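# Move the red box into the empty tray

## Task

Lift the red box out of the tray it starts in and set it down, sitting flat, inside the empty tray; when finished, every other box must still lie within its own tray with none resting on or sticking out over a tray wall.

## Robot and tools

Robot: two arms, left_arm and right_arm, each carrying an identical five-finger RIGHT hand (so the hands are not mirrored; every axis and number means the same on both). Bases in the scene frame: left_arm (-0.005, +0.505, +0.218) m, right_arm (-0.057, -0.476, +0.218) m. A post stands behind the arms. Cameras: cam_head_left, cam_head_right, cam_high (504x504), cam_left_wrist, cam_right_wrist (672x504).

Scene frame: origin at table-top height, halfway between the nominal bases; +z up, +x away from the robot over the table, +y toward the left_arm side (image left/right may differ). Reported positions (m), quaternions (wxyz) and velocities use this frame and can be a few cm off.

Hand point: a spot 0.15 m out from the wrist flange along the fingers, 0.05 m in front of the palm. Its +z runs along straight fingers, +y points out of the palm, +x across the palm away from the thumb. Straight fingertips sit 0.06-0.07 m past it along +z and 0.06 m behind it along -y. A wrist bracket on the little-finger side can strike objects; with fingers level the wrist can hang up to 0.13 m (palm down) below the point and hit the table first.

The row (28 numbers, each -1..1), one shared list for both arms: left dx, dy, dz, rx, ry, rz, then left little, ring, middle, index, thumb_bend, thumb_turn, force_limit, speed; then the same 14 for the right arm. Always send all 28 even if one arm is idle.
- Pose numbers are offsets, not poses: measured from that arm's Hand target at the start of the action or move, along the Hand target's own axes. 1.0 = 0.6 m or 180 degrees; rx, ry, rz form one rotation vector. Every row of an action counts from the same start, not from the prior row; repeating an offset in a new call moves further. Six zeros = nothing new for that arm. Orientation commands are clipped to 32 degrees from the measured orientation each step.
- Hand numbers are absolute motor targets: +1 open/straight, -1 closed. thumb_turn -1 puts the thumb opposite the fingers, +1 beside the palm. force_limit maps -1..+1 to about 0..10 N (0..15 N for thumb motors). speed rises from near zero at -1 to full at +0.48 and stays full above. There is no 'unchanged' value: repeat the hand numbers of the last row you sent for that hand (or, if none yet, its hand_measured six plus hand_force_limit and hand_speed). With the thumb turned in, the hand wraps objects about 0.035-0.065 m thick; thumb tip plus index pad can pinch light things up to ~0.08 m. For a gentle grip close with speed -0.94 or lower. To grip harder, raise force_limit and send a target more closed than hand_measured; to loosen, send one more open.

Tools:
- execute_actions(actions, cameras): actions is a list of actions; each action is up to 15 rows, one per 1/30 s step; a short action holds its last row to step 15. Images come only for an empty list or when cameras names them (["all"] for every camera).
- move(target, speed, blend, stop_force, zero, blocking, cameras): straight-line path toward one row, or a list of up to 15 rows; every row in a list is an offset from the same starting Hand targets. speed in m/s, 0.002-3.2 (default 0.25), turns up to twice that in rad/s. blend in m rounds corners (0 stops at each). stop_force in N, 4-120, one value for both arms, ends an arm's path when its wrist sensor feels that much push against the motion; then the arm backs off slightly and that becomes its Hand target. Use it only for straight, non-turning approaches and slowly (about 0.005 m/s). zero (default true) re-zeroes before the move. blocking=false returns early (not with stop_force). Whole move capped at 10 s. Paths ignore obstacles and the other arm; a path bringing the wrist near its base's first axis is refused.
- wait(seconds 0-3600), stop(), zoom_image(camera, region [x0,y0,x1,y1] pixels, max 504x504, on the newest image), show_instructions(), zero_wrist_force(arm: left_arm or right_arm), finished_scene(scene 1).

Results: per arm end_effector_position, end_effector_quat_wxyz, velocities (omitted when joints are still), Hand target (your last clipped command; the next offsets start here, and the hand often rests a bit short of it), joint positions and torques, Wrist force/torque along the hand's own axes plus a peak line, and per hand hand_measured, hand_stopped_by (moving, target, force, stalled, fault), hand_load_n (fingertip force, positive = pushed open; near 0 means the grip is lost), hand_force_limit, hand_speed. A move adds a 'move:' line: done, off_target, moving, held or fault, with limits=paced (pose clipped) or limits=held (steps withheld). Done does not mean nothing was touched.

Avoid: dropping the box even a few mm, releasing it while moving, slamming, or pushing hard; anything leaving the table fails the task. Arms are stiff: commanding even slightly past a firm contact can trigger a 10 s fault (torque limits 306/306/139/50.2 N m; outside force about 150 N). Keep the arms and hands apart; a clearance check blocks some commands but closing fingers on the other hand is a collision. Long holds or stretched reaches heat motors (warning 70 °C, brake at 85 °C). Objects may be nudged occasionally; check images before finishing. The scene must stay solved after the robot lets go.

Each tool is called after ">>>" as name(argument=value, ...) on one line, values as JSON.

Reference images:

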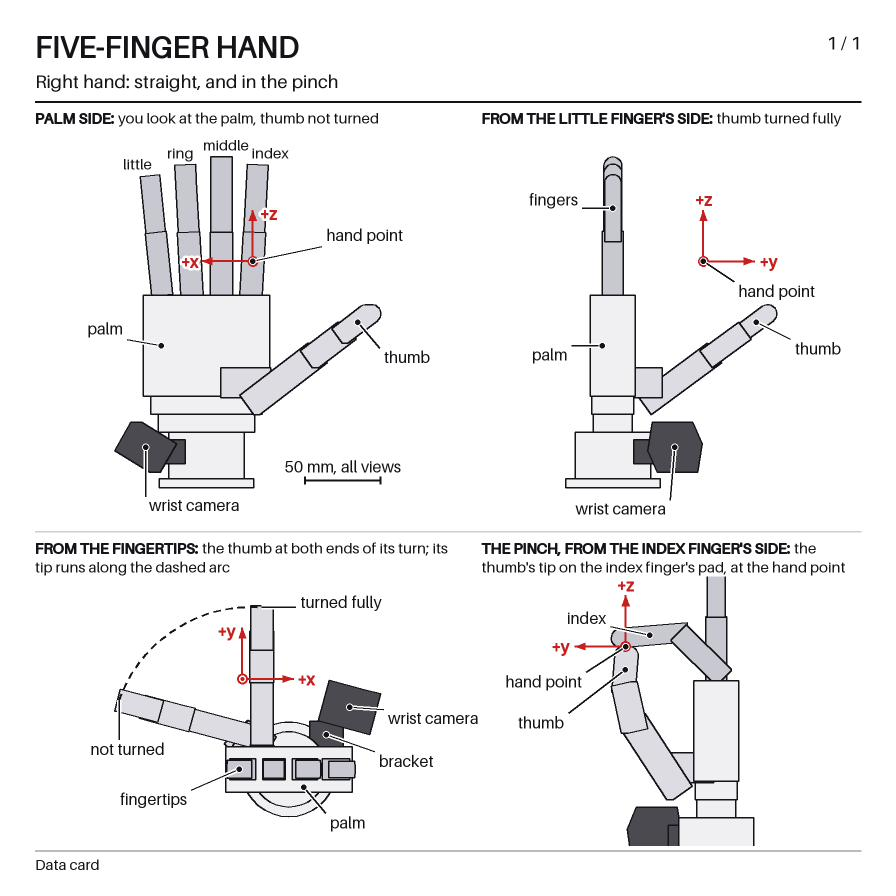

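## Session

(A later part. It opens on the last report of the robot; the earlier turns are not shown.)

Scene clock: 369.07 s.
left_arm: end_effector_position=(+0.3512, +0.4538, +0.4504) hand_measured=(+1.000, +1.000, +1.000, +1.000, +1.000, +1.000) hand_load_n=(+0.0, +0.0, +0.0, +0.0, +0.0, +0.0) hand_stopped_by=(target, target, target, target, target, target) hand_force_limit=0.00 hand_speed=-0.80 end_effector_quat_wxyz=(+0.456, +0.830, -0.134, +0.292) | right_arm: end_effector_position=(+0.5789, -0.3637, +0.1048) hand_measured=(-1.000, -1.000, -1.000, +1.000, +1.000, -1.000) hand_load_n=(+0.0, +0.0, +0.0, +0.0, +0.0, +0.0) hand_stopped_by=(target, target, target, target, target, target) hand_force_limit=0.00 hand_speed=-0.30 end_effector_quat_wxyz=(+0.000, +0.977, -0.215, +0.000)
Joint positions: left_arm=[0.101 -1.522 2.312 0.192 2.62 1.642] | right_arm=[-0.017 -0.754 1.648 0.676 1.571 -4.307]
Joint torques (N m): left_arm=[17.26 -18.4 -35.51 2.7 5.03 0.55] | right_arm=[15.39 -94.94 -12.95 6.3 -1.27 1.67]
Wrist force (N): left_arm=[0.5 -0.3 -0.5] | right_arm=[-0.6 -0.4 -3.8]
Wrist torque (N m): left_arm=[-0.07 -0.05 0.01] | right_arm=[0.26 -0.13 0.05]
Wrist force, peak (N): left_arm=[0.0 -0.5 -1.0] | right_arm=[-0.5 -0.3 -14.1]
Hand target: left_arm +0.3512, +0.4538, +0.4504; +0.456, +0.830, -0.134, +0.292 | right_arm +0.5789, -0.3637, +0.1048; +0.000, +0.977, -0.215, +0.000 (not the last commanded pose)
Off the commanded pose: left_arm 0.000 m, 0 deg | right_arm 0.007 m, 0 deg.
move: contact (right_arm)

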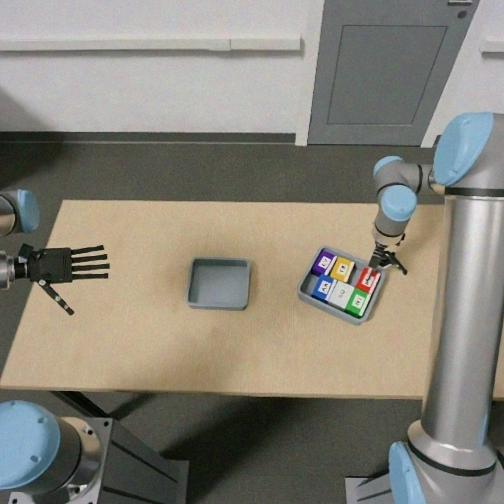

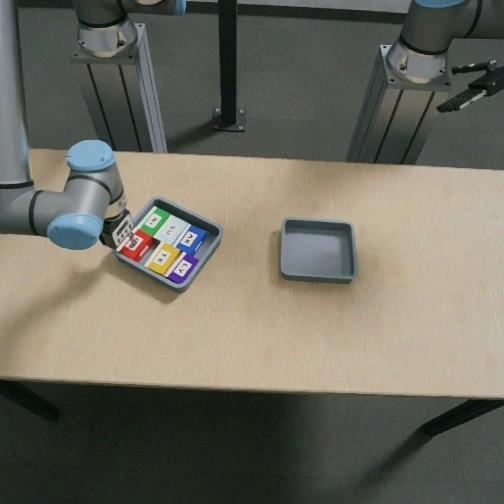

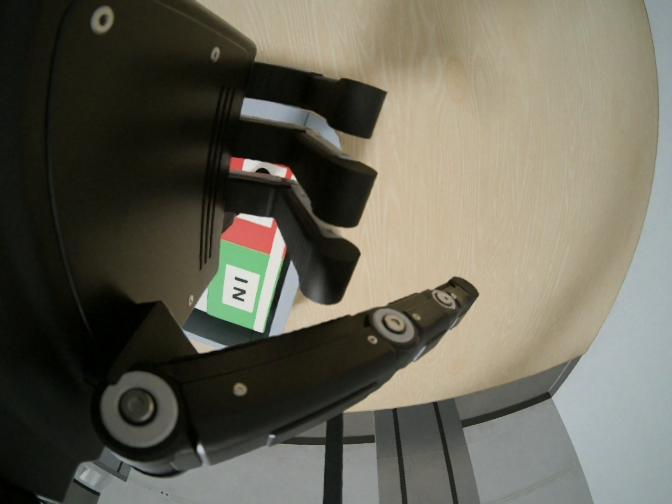

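>>> move(target=[0,0,0,0,0,0,1,1,1,1,1,1,0,-0.8,0,-0.0235,0,0,0,0,-1,-1,-1,1,1,-1,0,-0.3], speed=0.02, stop_force=6)

>>> move(target=[0,0,0,0,0,0,1,1,1,1,1,1,0,-0.8,0,0.3,-0.1,0,0,0,-1,-1,-1,1,1,-1,0,-0.3], speed=0.12, cameras=["cam_head_left","cam_high","cam_right_wrist"])

>>> zoom_image(camera="cam_head_left", region=[290, 225, 430, 335])

>>> zoom_image(camera="cam_high", region=[90, 150, 250, 310])

Scene clock: 379.97 s.
left_arm: end_effector_position=(+0.3512, +0.4538, +0.4504) hand_measured=(+1.000, +1.000, +1.000, +1.000, +1.000, +1.000) hand_load_n=(+0.0, +0.0, +0.0, +0.0, +0.0, +0.0) hand_stopped_by=(target, target, target, target, target, target) hand_force_limit=0.00 hand_speed=-0.80 end_effector_quat_wxyz=(+0.456, +0.830, -0.134, +0.292) | right_arm: end_effector_position=(+0.5849, -0.3509, +0.1047) hand_measured=(-1.000, -1.000, -1.000, +1.000, +1.000, -1.000) hand_load_n=(+0.5, +0.0, +0.0, -2.5, +0.0, +0.0) hand_stopped_by=(target, target, target, target, target, target) hand_force_limit=0.00 hand_speed=-0.30 end_effector_quat_wxyz=(+0.000, +0.977, -0.215, +0.000)
Joint positions: left_arm=[0.101 -1.522 2.312 0.192 2.62 1.642] | right_arm=[0.002 -0.744 1.628 0.687 1.571 -4.288]
Joint torques (N m): left_arm=[17.34 -16.58 -35.79 2.51 4.9 0.35] | right_arm=[-12.27 -90.54 -13.96 -0.66 0.9 -3.19]
Wrist force (N): left_arm=[0.7 -0.4 -0.6] | right_arm=[0.3 1.1 -3.2]
Wrist torque (N m): left_arm=[-0.08 -0.08 0.03] | right_arm=[0.14 -0.08 0.03]
Wrist force, peak (N): left_arm=[1.2 -0.4 -0.4] | right_arm=[-0.6 -0.3 -4.6]
Hand target: left_arm +0.3512, +0.4538, +0.4504; +0.456, +0.830, -0.134, +0.292 | right_arm +0.5849, -0.3509, +0.1047; +0.000, +0.977, -0.215, +0.000
Off the commanded pose: left_arm 0.000 m, 0 deg | right_arm 0.000 m, 0 deg.
move: done

Scene clock: 381.93 s.
left_arm: end_effector_position=(+0.3512, +0.4538, +0.4504) hand_measured=(+1.000, +1.000, +1.000, +1.000, +1.000, +1.000) hand_load_n=(+0.0, +0.0, +0.0, +0.0, +0.0, +0.0) hand_stopped_by=(target, target, target, target, target, target) hand_force_limit=0.00 hand_speed=-0.80 end_effector_quat_wxyz=(+0.456, +0.830, -0.134, +0.292) | right_arm: end_effector_position=(+0.5091, -0.5142, +0.1649) hand_measured=(-1.000, -1.000, -1.000, +1.000, +1.000, -1.000) hand_load_n=(+0.0, +0.0, +0.0, +0.0, +0.0, +0.5) hand_stopped_by=(target, target, target, target, target, target) hand_force_limit=0.00 hand_speed=-0.30 end_effector_quat_wxyz=(+0.000, +0.977, -0.215, +0.000)
Joint positions: left_arm=[0.101 -1.522 2.312 0.192 2.62 1.642] | right_arm=[-0.266 -0.924 1.847 0.648 1.571 -4.556]
Joint torques (N m): left_arm=[17.02 -18.74 -35.38 2.53 4.96 0.22] | right_arm=[2.24 -58.14 -30.35 0.94 -2.78 1.12]
Wrist force (N): left_arm=[0.3 0.1 -0.6] | right_arm=[-0.4 -0.3 0.6]
Wrist torque (N m): left_arm=[0.01 -0.02 0.02] | right_arm=[0.01 -0.07 -0.02]
Wrist force, peak (N): left_arm=[0.7 -0.6 -0.6] | right_arm=[-0.1 0.7 -3.3]
Hand target: left_arm +0.3512, +0.4538, +0.4504; +0.456, +0.830, -0.134, +0.292 | right_arm +0.5091, -0.5142, +0.1648; +0.000, +0.977, -0.215, +0.000
Off the commanded pose: left_arm 0.000 m, 0 deg | right_arm 0.000 m, 0 deg.
move: done

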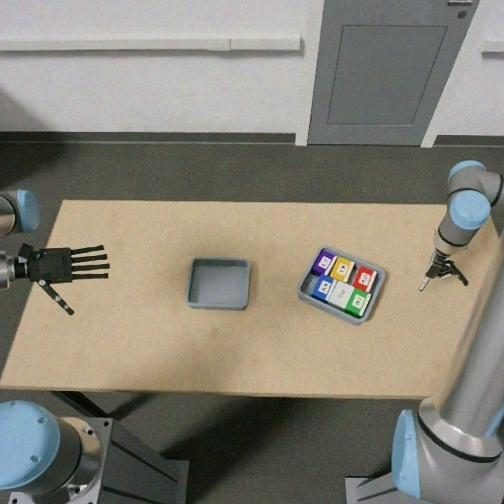

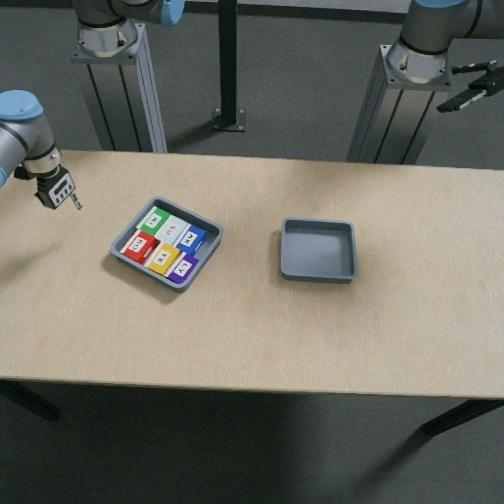

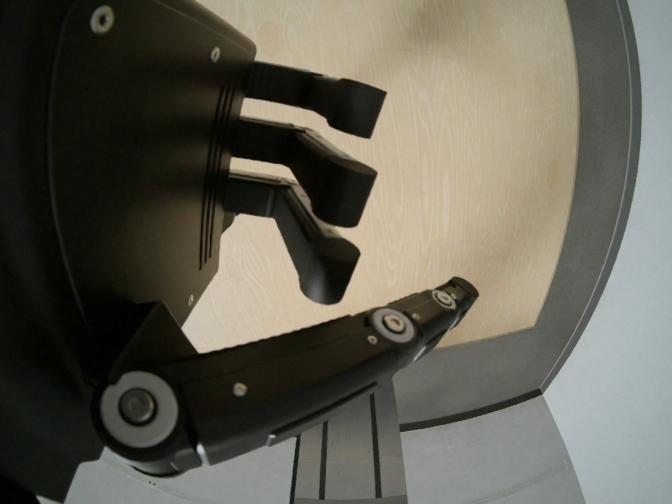

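Scaled by 3.600 from the camera's image (finer frame: 720x720).

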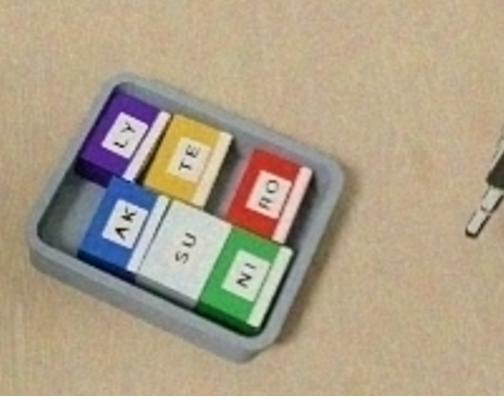

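Scaled by 3.150 from the camera's image (finer frame: 720x720).

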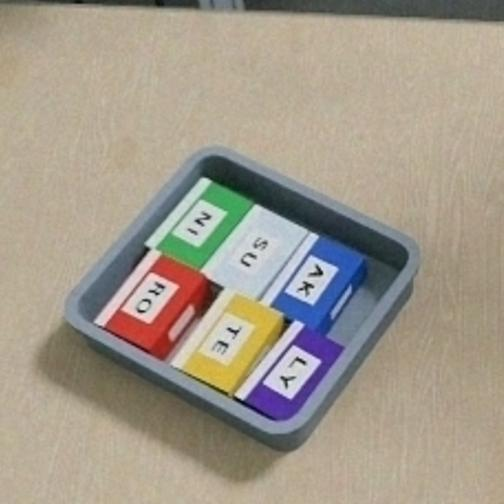

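>>> move(target=[0,0,0,0,0,0,1,1,1,1,1,1,0,-0.8,-0.0228,-0.4207,0.0417,0.2983,0,0,-1,-1,0.07,0.07,1,-1,0,-0.5], speed=0.15, cameras=["cam_head_left","cam_head_right","cam_high","cam_left_wrist","cam_right_wrist"])

>>> zoom_image(camera="cam_head_left", region=[290, 225, 430, 335])

>>> zoom_image(camera="cam_high", region=[90, 150, 250, 310])

>>> zoom_image(camera="cam_right_wrist", region=[200, 0, 672, 400])

Scene clock: 426.30 s.
left_arm: end_effector_position=(+0.3512, +0.4538, +0.4504) hand_measured=(+1.000, +1.000, +1.000, +1.000, +1.000, +1.000) hand_load_n=(+0.0, +0.0, +0.0, +0.0, +0.0, +0.0) hand_stopped_by=(target, target, target, target, target, target) hand_force_limit=0.00 hand_speed=-0.80 end_effector_quat_wxyz=(+0.456, +0.830, -0.134, +0.292) | right_arm: end_effector_position=(+0.6028, -0.2794, +0.1396) hand_measured=(-1.000, -1.000, +0.070, +0.070, +1.000, -1.000) hand_load_n=(+0.0, +0.0, +0.0, +0.0, +0.0, +0.0) hand_stopped_by=(target, target, target, target, target, target) hand_force_limit=0.00 hand_speed=-0.50 end_effector_quat_wxyz=(-0.441, +0.871, -0.192, +0.097)
Joint positions: left_arm=[0.101 -1.522 2.312 0.192 2.62 1.642] | right_arm=[-0.241 -0.854 1.869 0.316 0.656 -4.413]
Joint torques (N m): left_arm=[16.22 -18.34 -35.39 2.5 5.14 0.08] | right_arm=[-12.34 -86.36 -25.9 5.2 -2.36 -2.73]
Wrist force (N): left_arm=[0.2 -0.3 -0.2] | right_arm=[-0.4 0.4 0.3]
Wrist torque (N m): left_arm=[-0.09 -0.02 0.00] | right_arm=[-0.02 -0.10 0.03]
Wrist force, peak (N): left_arm=[1.2 -0.5 -0.2] | right_arm=[-1.2 0.0 1.0]
Hand target: left_arm +0.3512, +0.4538, +0.4504; +0.456, +0.830, -0.134, +0.292 | right_arm +0.6029, -0.2794, +0.1397; -0.441, +0.871, -0.192, +0.097
Off the commanded pose: left_arm 0.000 m, 0 deg | right_arm 0.000 m, 0 deg.
move: done

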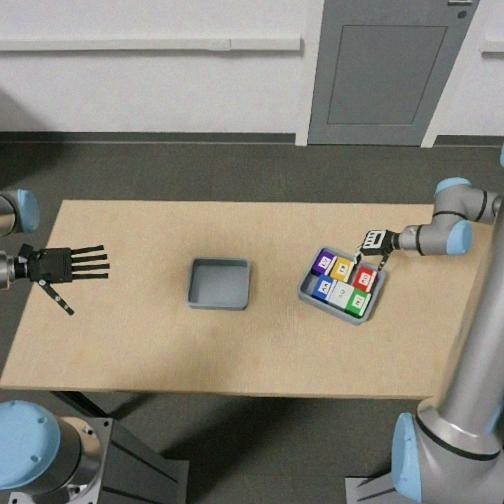

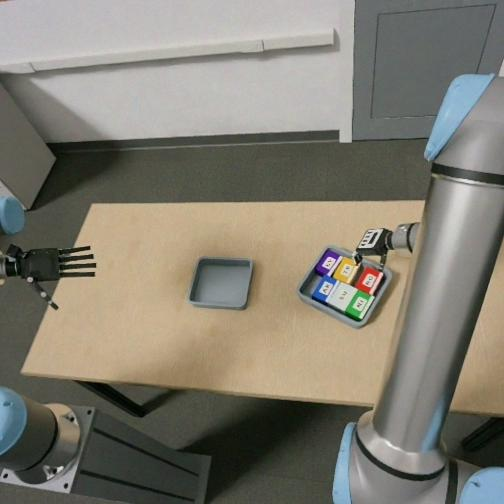

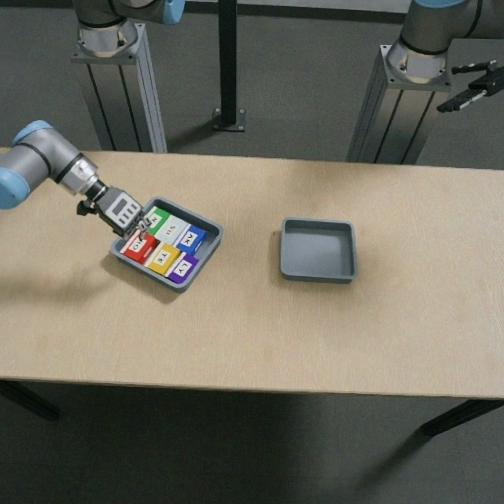

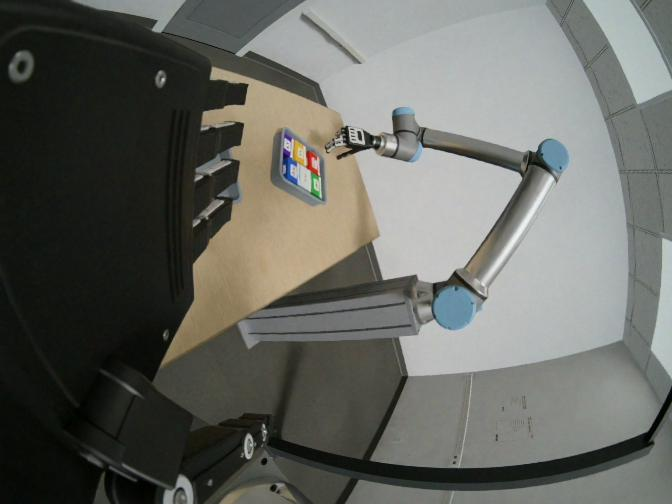

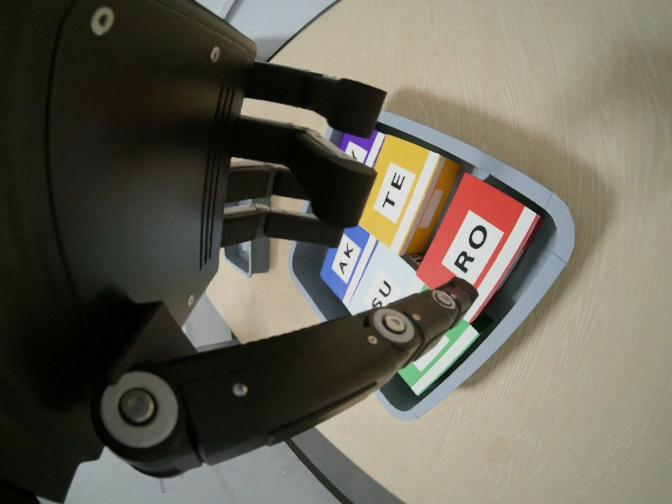

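Scaled by 3.600 from the camera's image (finer frame: 720x720).

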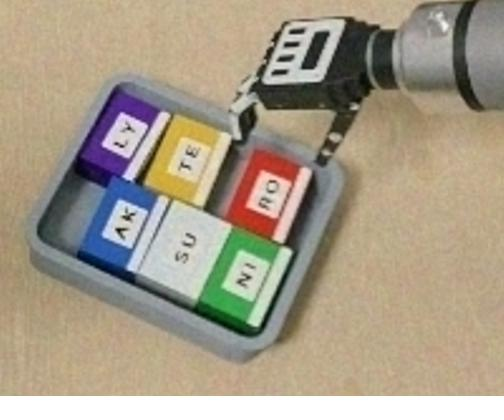

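Scaled by 3.150 from the camera's image (finer frame: 720x720).

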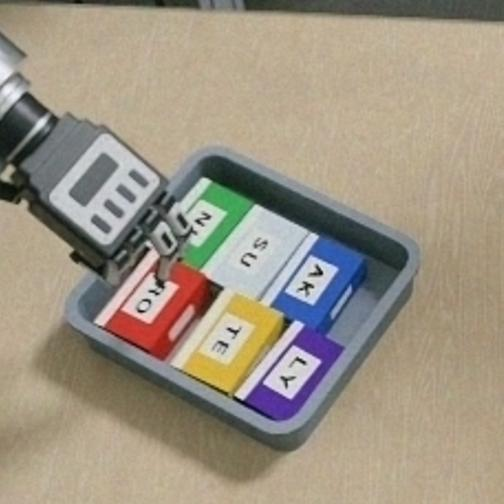

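Scaled by 1.068 from the camera's image (finer frame: 960x720).

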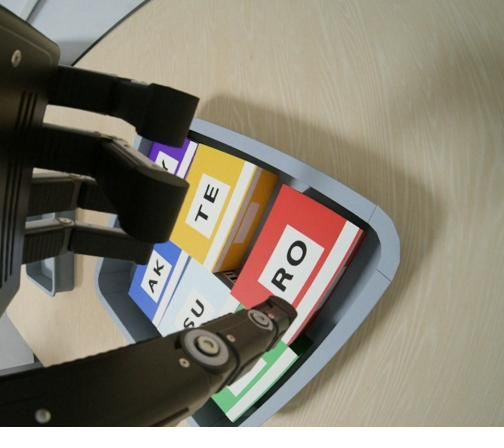

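>>> move(target=[0,0,0,0,0,0,1,1,1,1,1,1,0,-0.8,0.0067,0.0888,0.0528,0,0,0,-1,-1,0.07,0.07,1,-1,0,-0.5], speed=0.1, cameras=["cam_head_left","cam_head_right","cam_high","cam_left_wrist","cam_right_wrist"])

>>> zoom_image(camera="cam_head_left", region=[320, 240, 400, 300])

>>> zoom_image(camera="cam_high", region=[100, 180, 230, 300])

>>> zoom_image(camera="cam_right_wrist", region=[200, 0, 672, 400])

>>> zoom_image(camera="cam_left_wrist", region=[250, 90, 430, 230])

Scene clock: 447.20 s.
left_arm: end_effector_position=(+0.3512, +0.4538, +0.4504) hand_measured=(+1.000, +1.000, +1.000, +1.000, +1.000, +1.000) hand_load_n=(+0.0, +0.0, +0.0, +0.0, +0.0, +0.0) hand_stopped_by=(target, target, target, target, target, target) hand_force_limit=0.00 hand_speed=-0.80 end_effector_quat_wxyz=(+0.456, +0.830, -0.134, +0.292) | right_arm: end_effector_position=(+0.6042, -0.2868, +0.0780) hand_measured=(-1.000, -1.000, +0.070, +0.070, +1.000, -1.000) hand_load_n=(+0.0, +0.0, +0.0, +0.0, +0.0, +0.0) hand_stopped_by=(target, target, target, target, target, target) hand_force_limit=0.00 hand_speed=-0.50 end_effector_quat_wxyz=(-0.441, +0.871, -0.192, +0.098) end_effector_velocity=(-0.002, +0.000, +0.001) end_effector_angular_velocity=(+0.001, +0.005, -0.002)
Joint positions: left_arm=[0.101 -1.522 2.312 0.192 2.62 1.642] | right_arm=[-0.253 -0.759 1.856 0.248 0.653 -4.432]
Joint velocities: left_arm=[within noise] | right_arm=[-0.001 -0.002 0.002 0.005 0 0.002]
Joint torques (N m): left_arm=[15.21 -17.78 -36.09 2.52 4.94 -0.2] | right_arm=[9.99 -86.57 -9.3 6.8 -3.53 2.05]
Wrist force (N): left_arm=[0.1 -0.5 -0.5] | right_arm=[0.0 0.9 0.1]
Wrist torque (N m): left_arm=[-0.10 0.00 -0.01] | right_arm=[0.04 -0.15 0.14]
Wrist force, peak (N): left_arm=[0.6 -0.8 -0.6] | right_arm=[-0.4 2.2 0.6]
Hand target: left_arm +0.3512, +0.4538, +0.4504; +0.456, +0.830, -0.134, +0.292 | right_arm +0.6040, -0.2866, +0.0780; -0.441, +0.871, -0.192, +0.097
Off the commanded pose: left_arm 0.000 m, 0 deg | right_arm 0.000 m, 0 deg.
move: done

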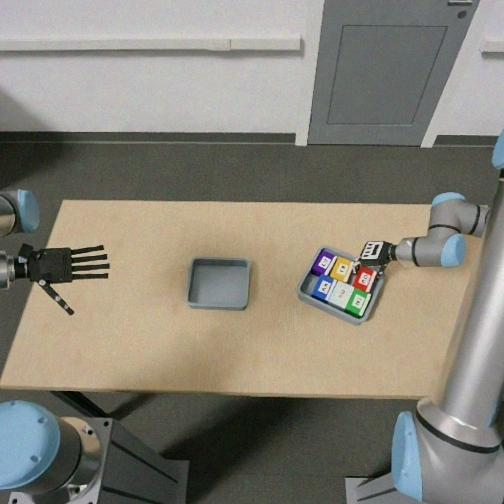

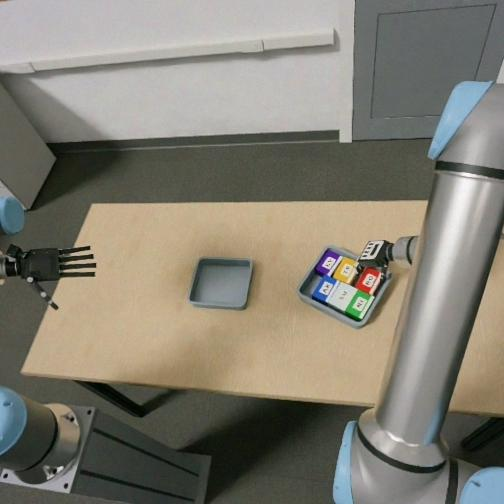

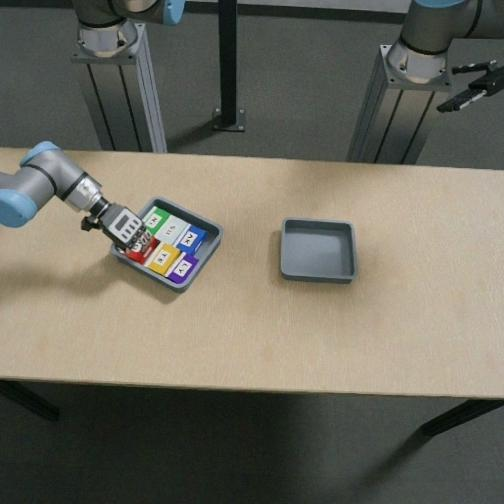

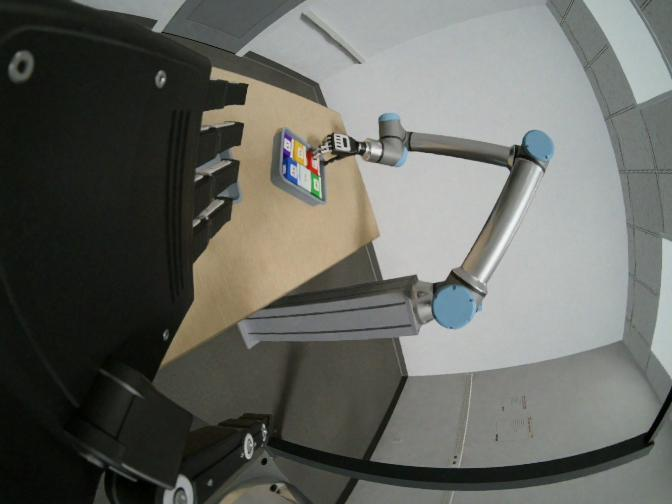

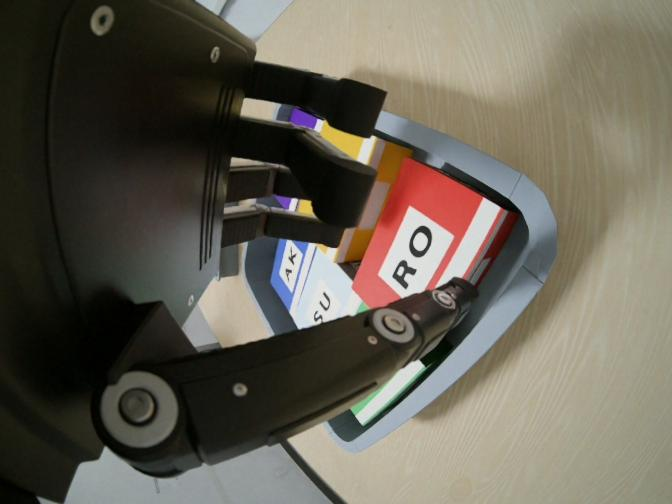

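Scaled by 6.300 from the camera's image (finer frame: 720x720).

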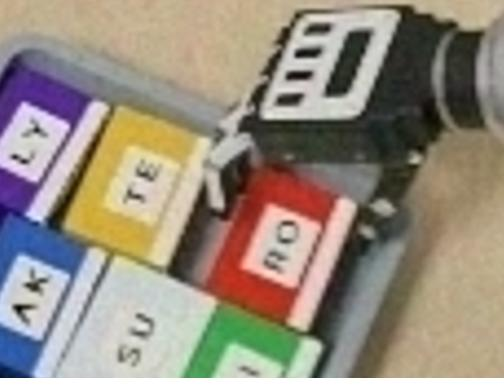

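Scaled by 3.877 from the camera's image (finer frame: 720x720).

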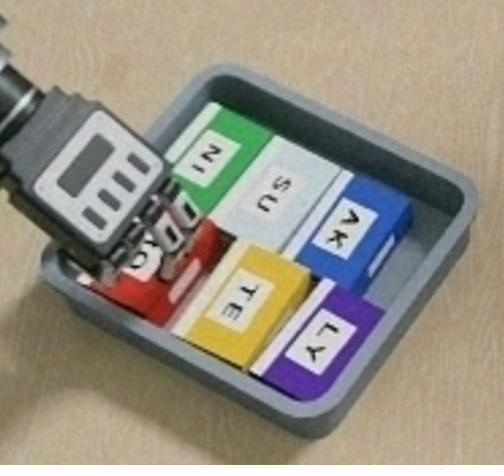

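Scaled by 1.068 from the camera's image (finer frame: 960x720).

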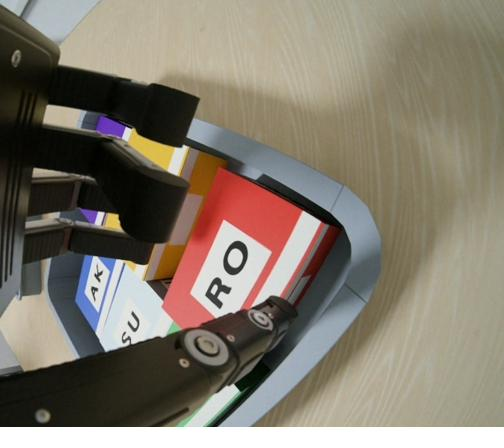

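Scaled by 2.800 from the camera's image (finer frame: 960x720).

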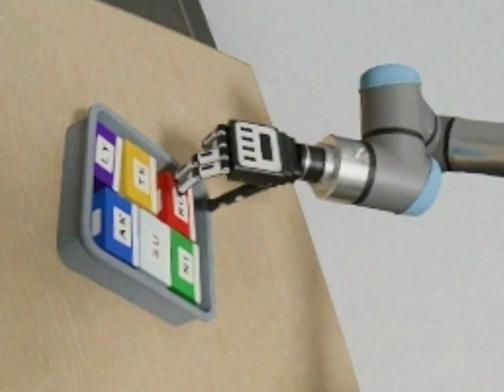

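>>> move(target=[0,0,0,0,0,0,1,1,1,1,1,1,0,-0.8,0,0.001,-0.0013,0,0,0,-1,-1,0.12,0.12,1,-1,0,-0.5], speed=0.05)

>>> move(target=[0,0,0,0,0,0,1,1,1,1,1,1,0,-0.8,0,0.0296,0.0217,0,0,0,-1,-1,0.12,0.12,1,-1,0,-0.5], speed=0.015, stop_force=4, cameras=["cam_head_left","cam_high","cam_left_wrist","cam_right_wrist"])

>>> zoom_image(camera="cam_head_left", region=[320, 240, 400, 300])

>>> zoom_image(camera="cam_right_wrist", region=[280, 80, 600, 380])

Scene clock: 504.90 s.
left_arm: end_effector_position=(+0.3512, +0.4538, +0.4504) hand_measured=(+1.000, +1.000, +1.000, +1.000, +1.000, +1.000) hand_load_n=(+0.0, +0.0, +0.0, +0.0, +0.0, +0.5) hand_stopped_by=(target, target, target, target, target, target) hand_force_limit=0.00 hand_speed=-0.80 end_effector_quat_wxyz=(+0.456, +0.830, -0.134, +0.292) | right_arm: end_effector_position=(+0.6035, -0.2875, +0.0780) hand_measured=(-1.000, -1.000, +0.120, +0.120, +1.000, -1.000) hand_load_n=(+0.0, +0.0, +0.0, +0.0, +0.0, +0.0) hand_stopped_by=(target, target, target, target, target, target) hand_force_limit=0.00 hand_speed=-0.50 end_effector_quat_wxyz=(-0.441, +0.871, -0.192, +0.097)
Joint positions: left_arm=[0.101 -1.522 2.312 0.192 2.62 1.642] | right_arm=[-0.255 -0.759 1.857 0.25 0.653 -4.434]
Joint torques (N m): left_arm=[16.73 -17.46 -35.34 2.61 4.77 -0.61] | right_arm=[-8.07 -69.47 -17.73 2.16 -4.4 1.66]
Wrist force (N): left_arm=[0.2 -0.6 -0.8] | right_arm=[-0.5 0.9 -0.4]
Wrist torque (N m): left_arm=[-0.10 0.00 -0.01] | right_arm=[0.06 -0.06 0.11]
Wrist force, peak (N): left_arm=[0.2 -0.6 -0.8] | right_arm=[-0.7 1.1 0.6]
Hand target: left_arm +0.3512, +0.4538, +0.4504; +0.456, +0.830, -0.134, +0.292 | right_arm +0.6036, -0.2875, +0.0780; -0.441, +0.871, -0.192, +0.097
Off the commanded pose: left_arm 0.000 m, 0 deg | right_arm 0.000 m, 0 deg.
move: done

Scene clock: 507.50 s.
left_arm: end_effector_position=(+0.3512, +0.4538, +0.4504) hand_measured=(+1.000, +1.000, +1.000, +1.000, +1.000, +1.000) hand_load_n=(+0.0, +0.0, +0.0, +0.0, +0.0, +0.0) hand_stopped_by=(target, target, target, target, target, target) hand_force_limit=0.00 hand_speed=-0.80 end_effector_quat_wxyz=(+0.456, +0.830, -0.134, +0.292) | right_arm: end_effector_position=(+0.6036, -0.2876, +0.0560) hand_measured=(-1.000, -1.000, +0.120, +0.120, +1.000, -1.000) hand_load_n=(+0.0, +0.5, +0.0, +0.0, -0.5, +0.0) hand_stopped_by=(target, target, target, target, target, target) hand_force_limit=0.00 hand_speed=-0.50 end_effector_quat_wxyz=(-0.441, +0.871, -0.192, +0.097)
Joint positions: left_arm=[0.101 -1.522 2.312 0.192 2.62 1.642] | right_arm=[-0.255 -0.725 1.85 0.222 0.653 -4.434]
Joint torques (N m): left_arm=[16.57 -18.2 -35.55 2.56 4.63 -0.55] | right_arm=[-12.78 -89.65 -10.59 6.65 -4.38 -2.58]
Wrist force (N): left_arm=[0.3 0.3 -0.6] | right_arm=[-0.6 0.9 0.3]
Wrist torque (N m): left_arm=[0.04 -0.01 0.02] | right_arm=[0.03 -0.08 0.09]
Wrist force, peak (N): left_arm=[1.0 -0.3 -0.3] | right_arm=[-0.4 1.2 0.7]
Hand target: left_arm +0.3512, +0.4538, +0.4504; +0.456, +0.830, -0.134, +0.292 | right_arm +0.6036, -0.2876, +0.0560; -0.441, +0.871, -0.192, +0.097
Off the commanded pose: left_arm 0.000 m, 0 deg | right_arm 0.000 m, 0 deg.
move: done

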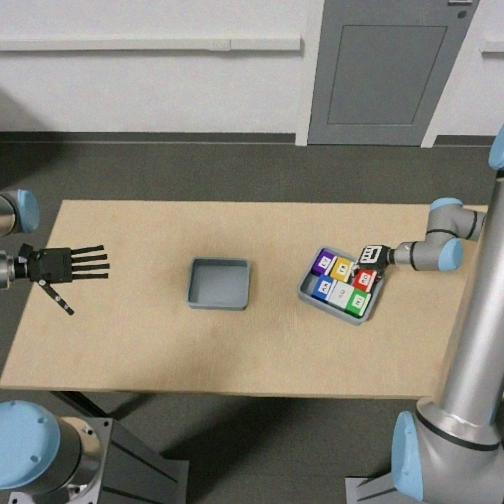

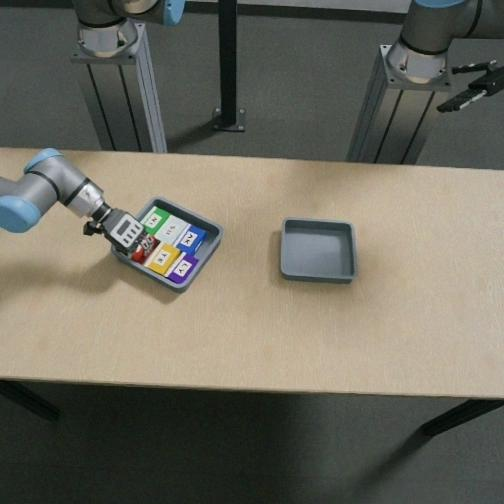

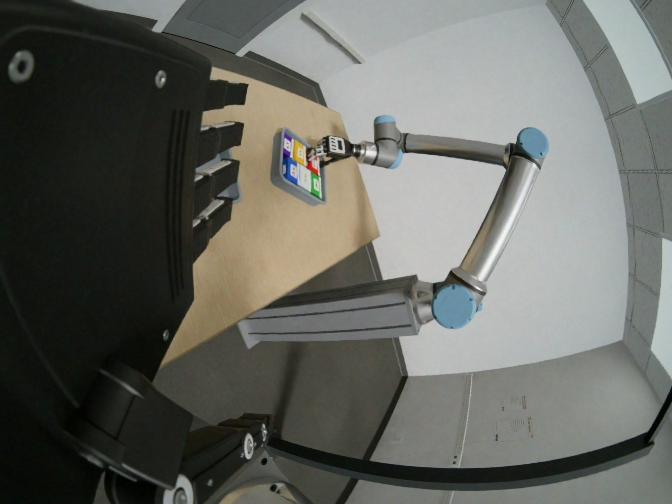

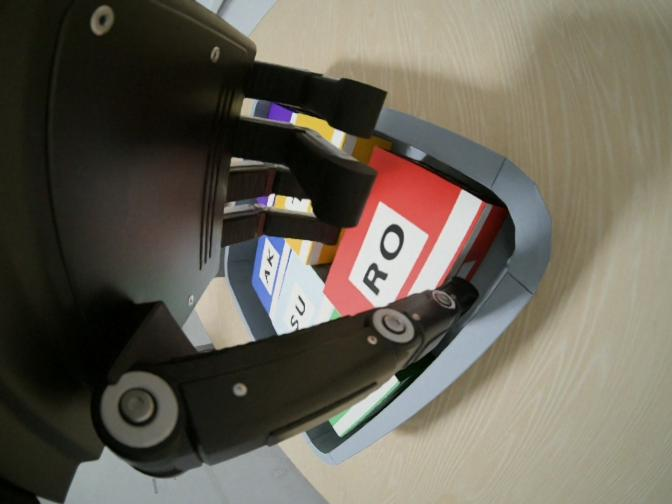

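Scaled by 6.300 from the camera's image (finer frame: 720x720).

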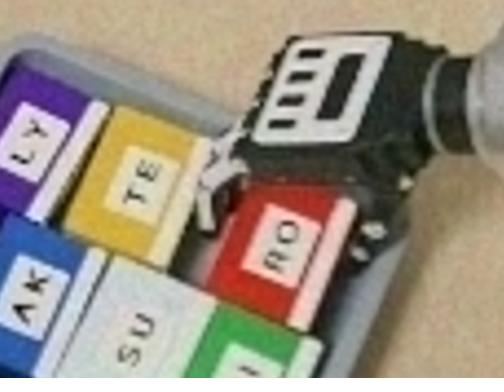

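Scaled by 1.575 from the camera's image (finer frame: 960x720).

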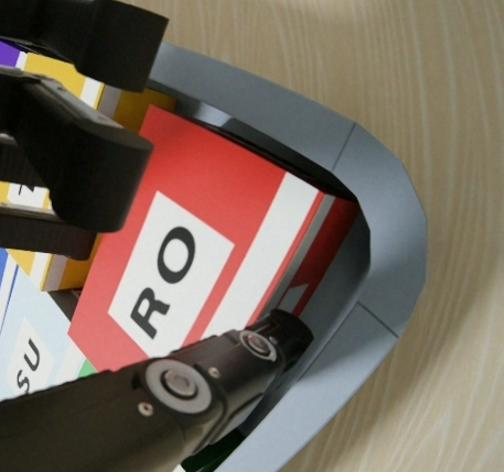

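>>> move(target=[0,0,0,0,0,0,1,1,1,1,1,1,0,-0.8,0,0.0215,0.0158,0,0,0,-1,-1,0.12,0.12,1,-1,0,-0.5], speed=0.012, stop_force=4, cameras=["cam_head_left","cam_high","cam_left_wrist","cam_right_wrist"])

>>> zoom_image(camera="cam_head_left", region=[320, 240, 400, 300])

>>> zoom_image(camera="cam_right_wrist", region=[280, 80, 600, 380])

Scene clock: 523.00 s.
left_arm: end_effector_position=(+0.3512, +0.4538, +0.4504) hand_measured=(+1.000, +1.000, +1.000, +1.000, +1.000, +1.000) hand_load_n=(+0.0, +0.0, +0.0, +0.0, +0.0, +0.0) hand_stopped_by=(target, target, target, target, target, target) hand_force_limit=0.00 hand_speed=-0.80 end_effector_quat_wxyz=(+0.456, +0.830, -0.134, +0.292) | right_arm: end_effector_position=(+0.6036, -0.2876, +0.0399) hand_measured=(-1.000, -1.000, +0.120, +0.120, +1.000, -1.000) hand_load_n=(+0.0, +0.0, +0.0, +0.0, +0.0, +0.0) hand_stopped_by=(target, target, target, target, target, target) hand_force_limit=0.00 hand_speed=-0.50 end_effector_quat_wxyz=(-0.441, +0.871, -0.192, +0.097)
Joint positions: left_arm=[0.101 -1.522 2.312 0.192 2.62 1.642] | right_arm=[-0.255 -0.701 1.845 0.203 0.653 -4.434]
Joint torques (N m): left_arm=[16.81 -18.51 -35.8 2.64 4.76 -0.79] | right_arm=[-15.91 -90.32 -10.79 6.64 -4.17 -2.49]
Wrist force (N): left_arm=[0.4 -0.3 0.1] | right_arm=[0.4 0.5 0.5]
Wrist torque (N m): left_arm=[-0.11 -0.05 0.01] | right_arm=[-0.04 -0.22 0.15]
Wrist force, peak (N): left_arm=[0.4 -1.0 -0.5] | right_arm=[-0.5 1.4 0.7]
Hand target: left_arm +0.3512, +0.4538, +0.4504; +0.456, +0.830, -0.134, +0.292 | right_arm +0.6036, -0.2876, +0.0400; -0.441, +0.871, -0.192, +0.097
Off the commanded pose: left_arm 0.000 m, 0 deg | right_arm 0.000 m, 0 deg.
move: done

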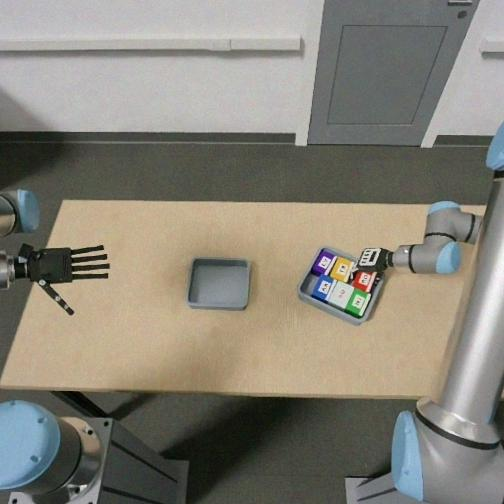

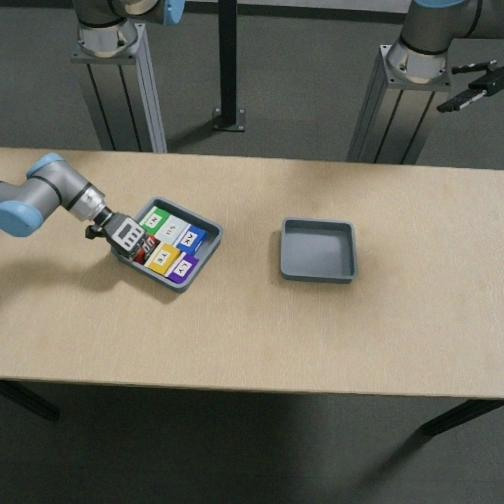

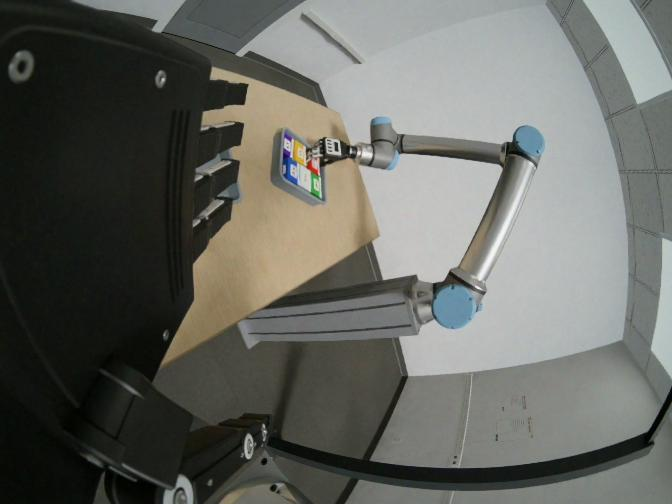

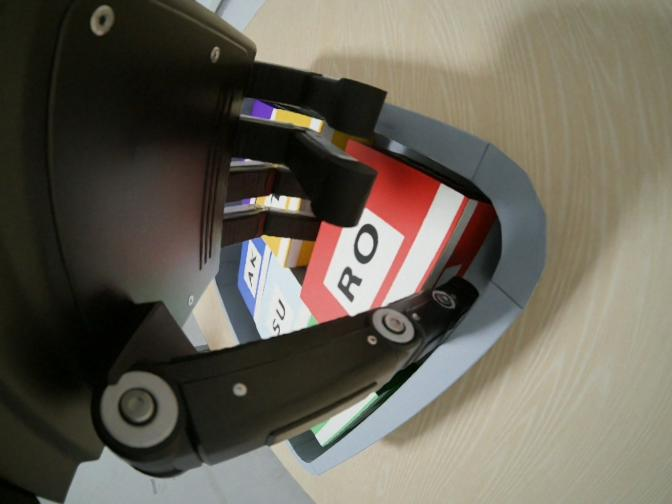

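Scaled by 6.300 from the camera's image (finer frame: 720x720).

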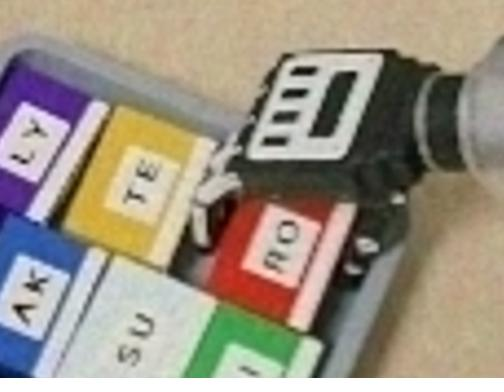

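Scaled by 1.575 from the camera's image (finer frame: 960x720).

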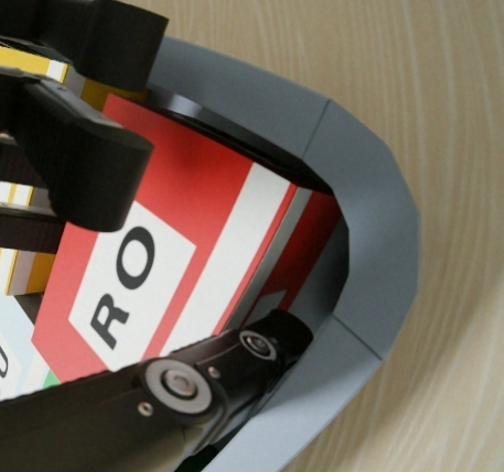

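>>> move(target=[0,0,0,0,0,0,1,1,1,1,1,1,0,-0.8,0,0.004,0.003,0,0,0,-1,-1,0.12,0.12,1,-1,0,-0.5], speed=0.012, stop_force=4)

>>> move(target=[0,0,0,0,0,0,1,1,1,1,1,1,0,-0.8,0,0,0,0,0,0,-1,-1,-0.3,-0.3,1,-1,0,-0.94], speed=0.05, cameras=["cam_head_left","cam_high","cam_left_wrist","cam_right_wrist"])

>>> zoom_image(camera="cam_head_left", region=[320, 240, 400, 300])

>>> zoom_image(camera="cam_right_wrist", region=[280, 80, 600, 380])

Scene clock: 539.50 s.
left_arm: end_effector_position=(+0.3512, +0.4538, +0.4504) hand_measured=(+1.000, +1.000, +1.000, +1.000, +1.000, +1.000) hand_load_n=(+0.0, +0.0, +0.0, +0.0, +0.0, +0.0) hand_stopped_by=(target, target, target, target, target, target) hand_force_limit=0.00 hand_speed=-0.80 end_effector_quat_wxyz=(+0.456, +0.830, -0.134, +0.292) | right_arm: end_effector_position=(+0.6037, -0.2876, +0.0369) hand_measured=(-1.000, -1.000, +0.120, +0.120, +1.000, -1.000) hand_load_n=(+0.5, +0.0, +0.0, +0.0, +0.0, +0.0) hand_stopped_by=(target, target, target, target, target, target) hand_force_limit=0.00 hand_speed=-0.50 end_effector_quat_wxyz=(-0.441, +0.871, -0.192, +0.097)
Joint positions: left_arm=[0.101 -1.522 2.312 0.192 2.62 1.642] | right_arm=[-0.255 -0.696 1.844 0.2 0.653 -4.434]
Joint torques (N m): left_arm=[17.31 -18.19 -36.04 2.58 4.82 -1.04] | right_arm=[5.57 -77.14 -20.54 3.63 -3.36 2.03]
Wrist force (N): left_arm=[0.1 -0.4 -0.2] | right_arm=[-0.2 1.1 0.5]
Wrist torque (N m): left_arm=[-0.11 0.00 -0.02] | right_arm=[0.06 -0.14 0.13]
Wrist force, peak (N): left_arm=[0.9 -0.6 -0.7] | right_arm=[-0.4 1.4 0.3]
Hand target: left_arm +0.3512, +0.4538, +0.4504; +0.456, +0.830, -0.134, +0.292 | right_arm +0.6036, -0.2875, +0.0370; -0.441, +0.871, -0.192, +0.097
Off the commanded pose: left_arm 0.000 m, 0 deg | right_arm 0.000 m, 0 deg.
move: done

Scene clock: 540.63 s.
left_arm: end_effector_position=(+0.3512, +0.4538, +0.4504) hand_measured=(+1.000, +1.000, +1.000, +1.000, +1.000, +1.000) hand_load_n=(+0.0, +0.0, +0.0, +0.0, -0.5, +0.0) hand_stopped_by=(target, target, target, target, target, target) hand_force_limit=0.00 hand_speed=-0.80 end_effector_quat_wxyz=(+0.456, +0.830, -0.134, +0.292) | right_arm: end_effector_position=(+0.6036, -0.2875, +0.0370) hand_measured=(-1.000, -1.000, -0.018, -0.024, +1.000, -1.000) hand_load_n=(+0.5, +0.5, +5.5, +5.0, +0.5, +0.0) hand_stopped_by=(target, target, force, force, target, target) hand_force_limit=0.00 hand_speed=-0.94 end_effector_quat_wxyz=(-0.441, +0.871, -0.192, +0.097)
Joint positions: left_arm=[0.101 -1.522 2.312 0.192 2.62 1.642] | right_arm=[-0.255 -0.696 1.844 0.2 0.653 -4.434]
Joint torques (N m): left_arm=[15.94 -18.57 -35.97 2.53 4.64 -1.26] | right_arm=[10.41 -81.93 -15 6.45 -2.06 1.93]
Wrist force (N): left_arm=[0.5 -0.4 -0.2] | right_arm=[-1.0 -3.1 3.6]
Wrist torque (N m): left_arm=[-0.10 -0.06 0.01] | right_arm=[-0.10 -0.11 0.10]
Wrist force, peak (N): left_arm=[0.7 0.6 -0.6] | right_arm=[-0.9 -4.1 4.8]
Hand target: left_arm +0.3512, +0.4538, +0.4504; +0.456, +0.830, -0.134, +0.292 | right_arm +0.6036, -0.2875, +0.0370; -0.441, +0.871, -0.192, +0.097
Off the commanded pose: left_arm 0.000 m, 0 deg | right_arm 0.000 m, 0 deg.
move: done

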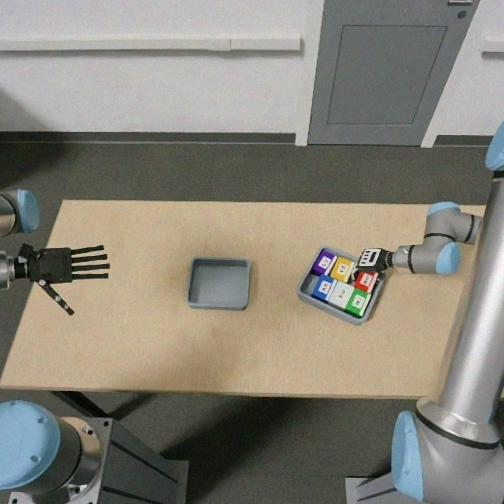

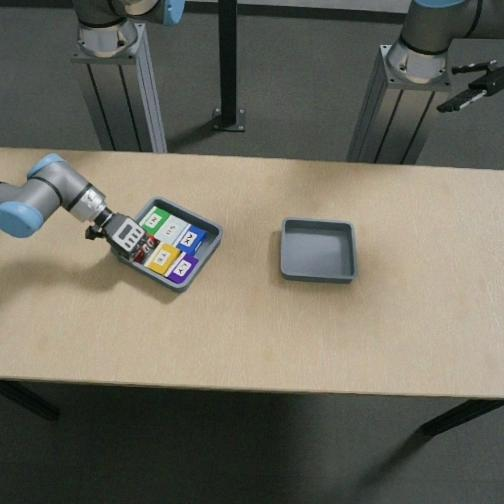

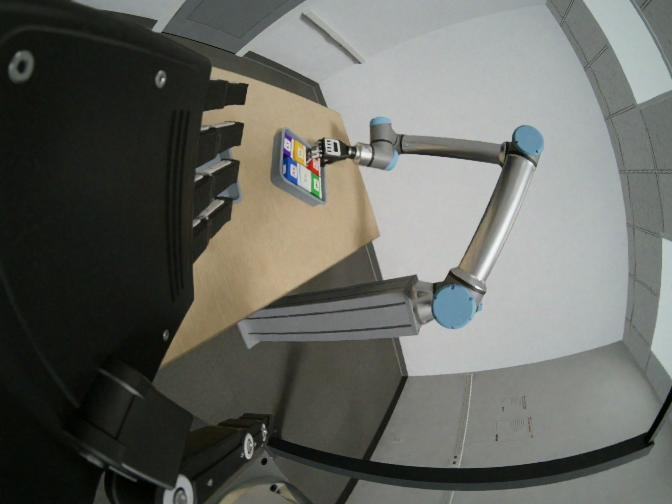

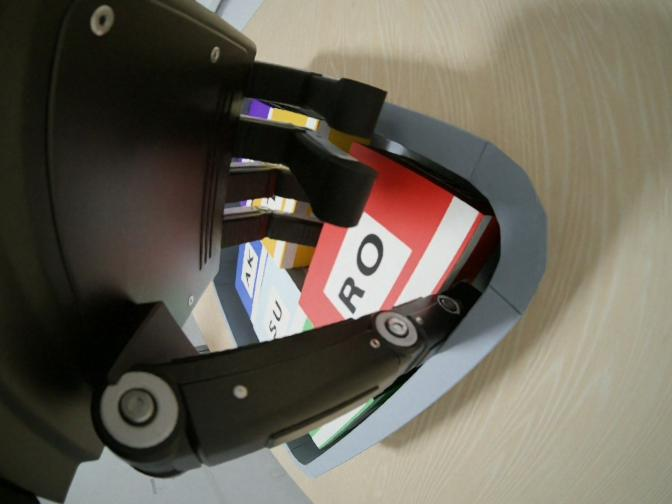

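Scaled by 6.300 from the camera's image (finer frame: 720x720).

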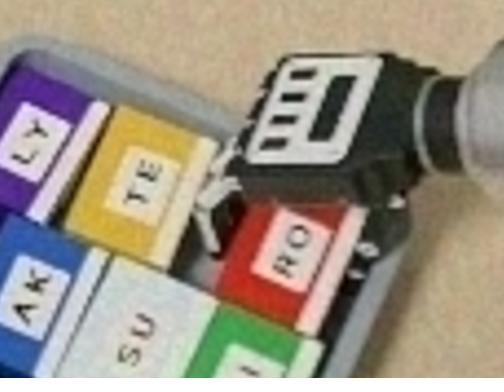

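Scaled by 1.575 from the camera's image (finer frame: 960x720).

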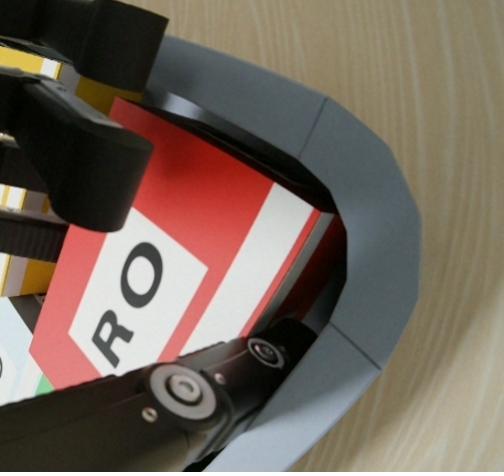

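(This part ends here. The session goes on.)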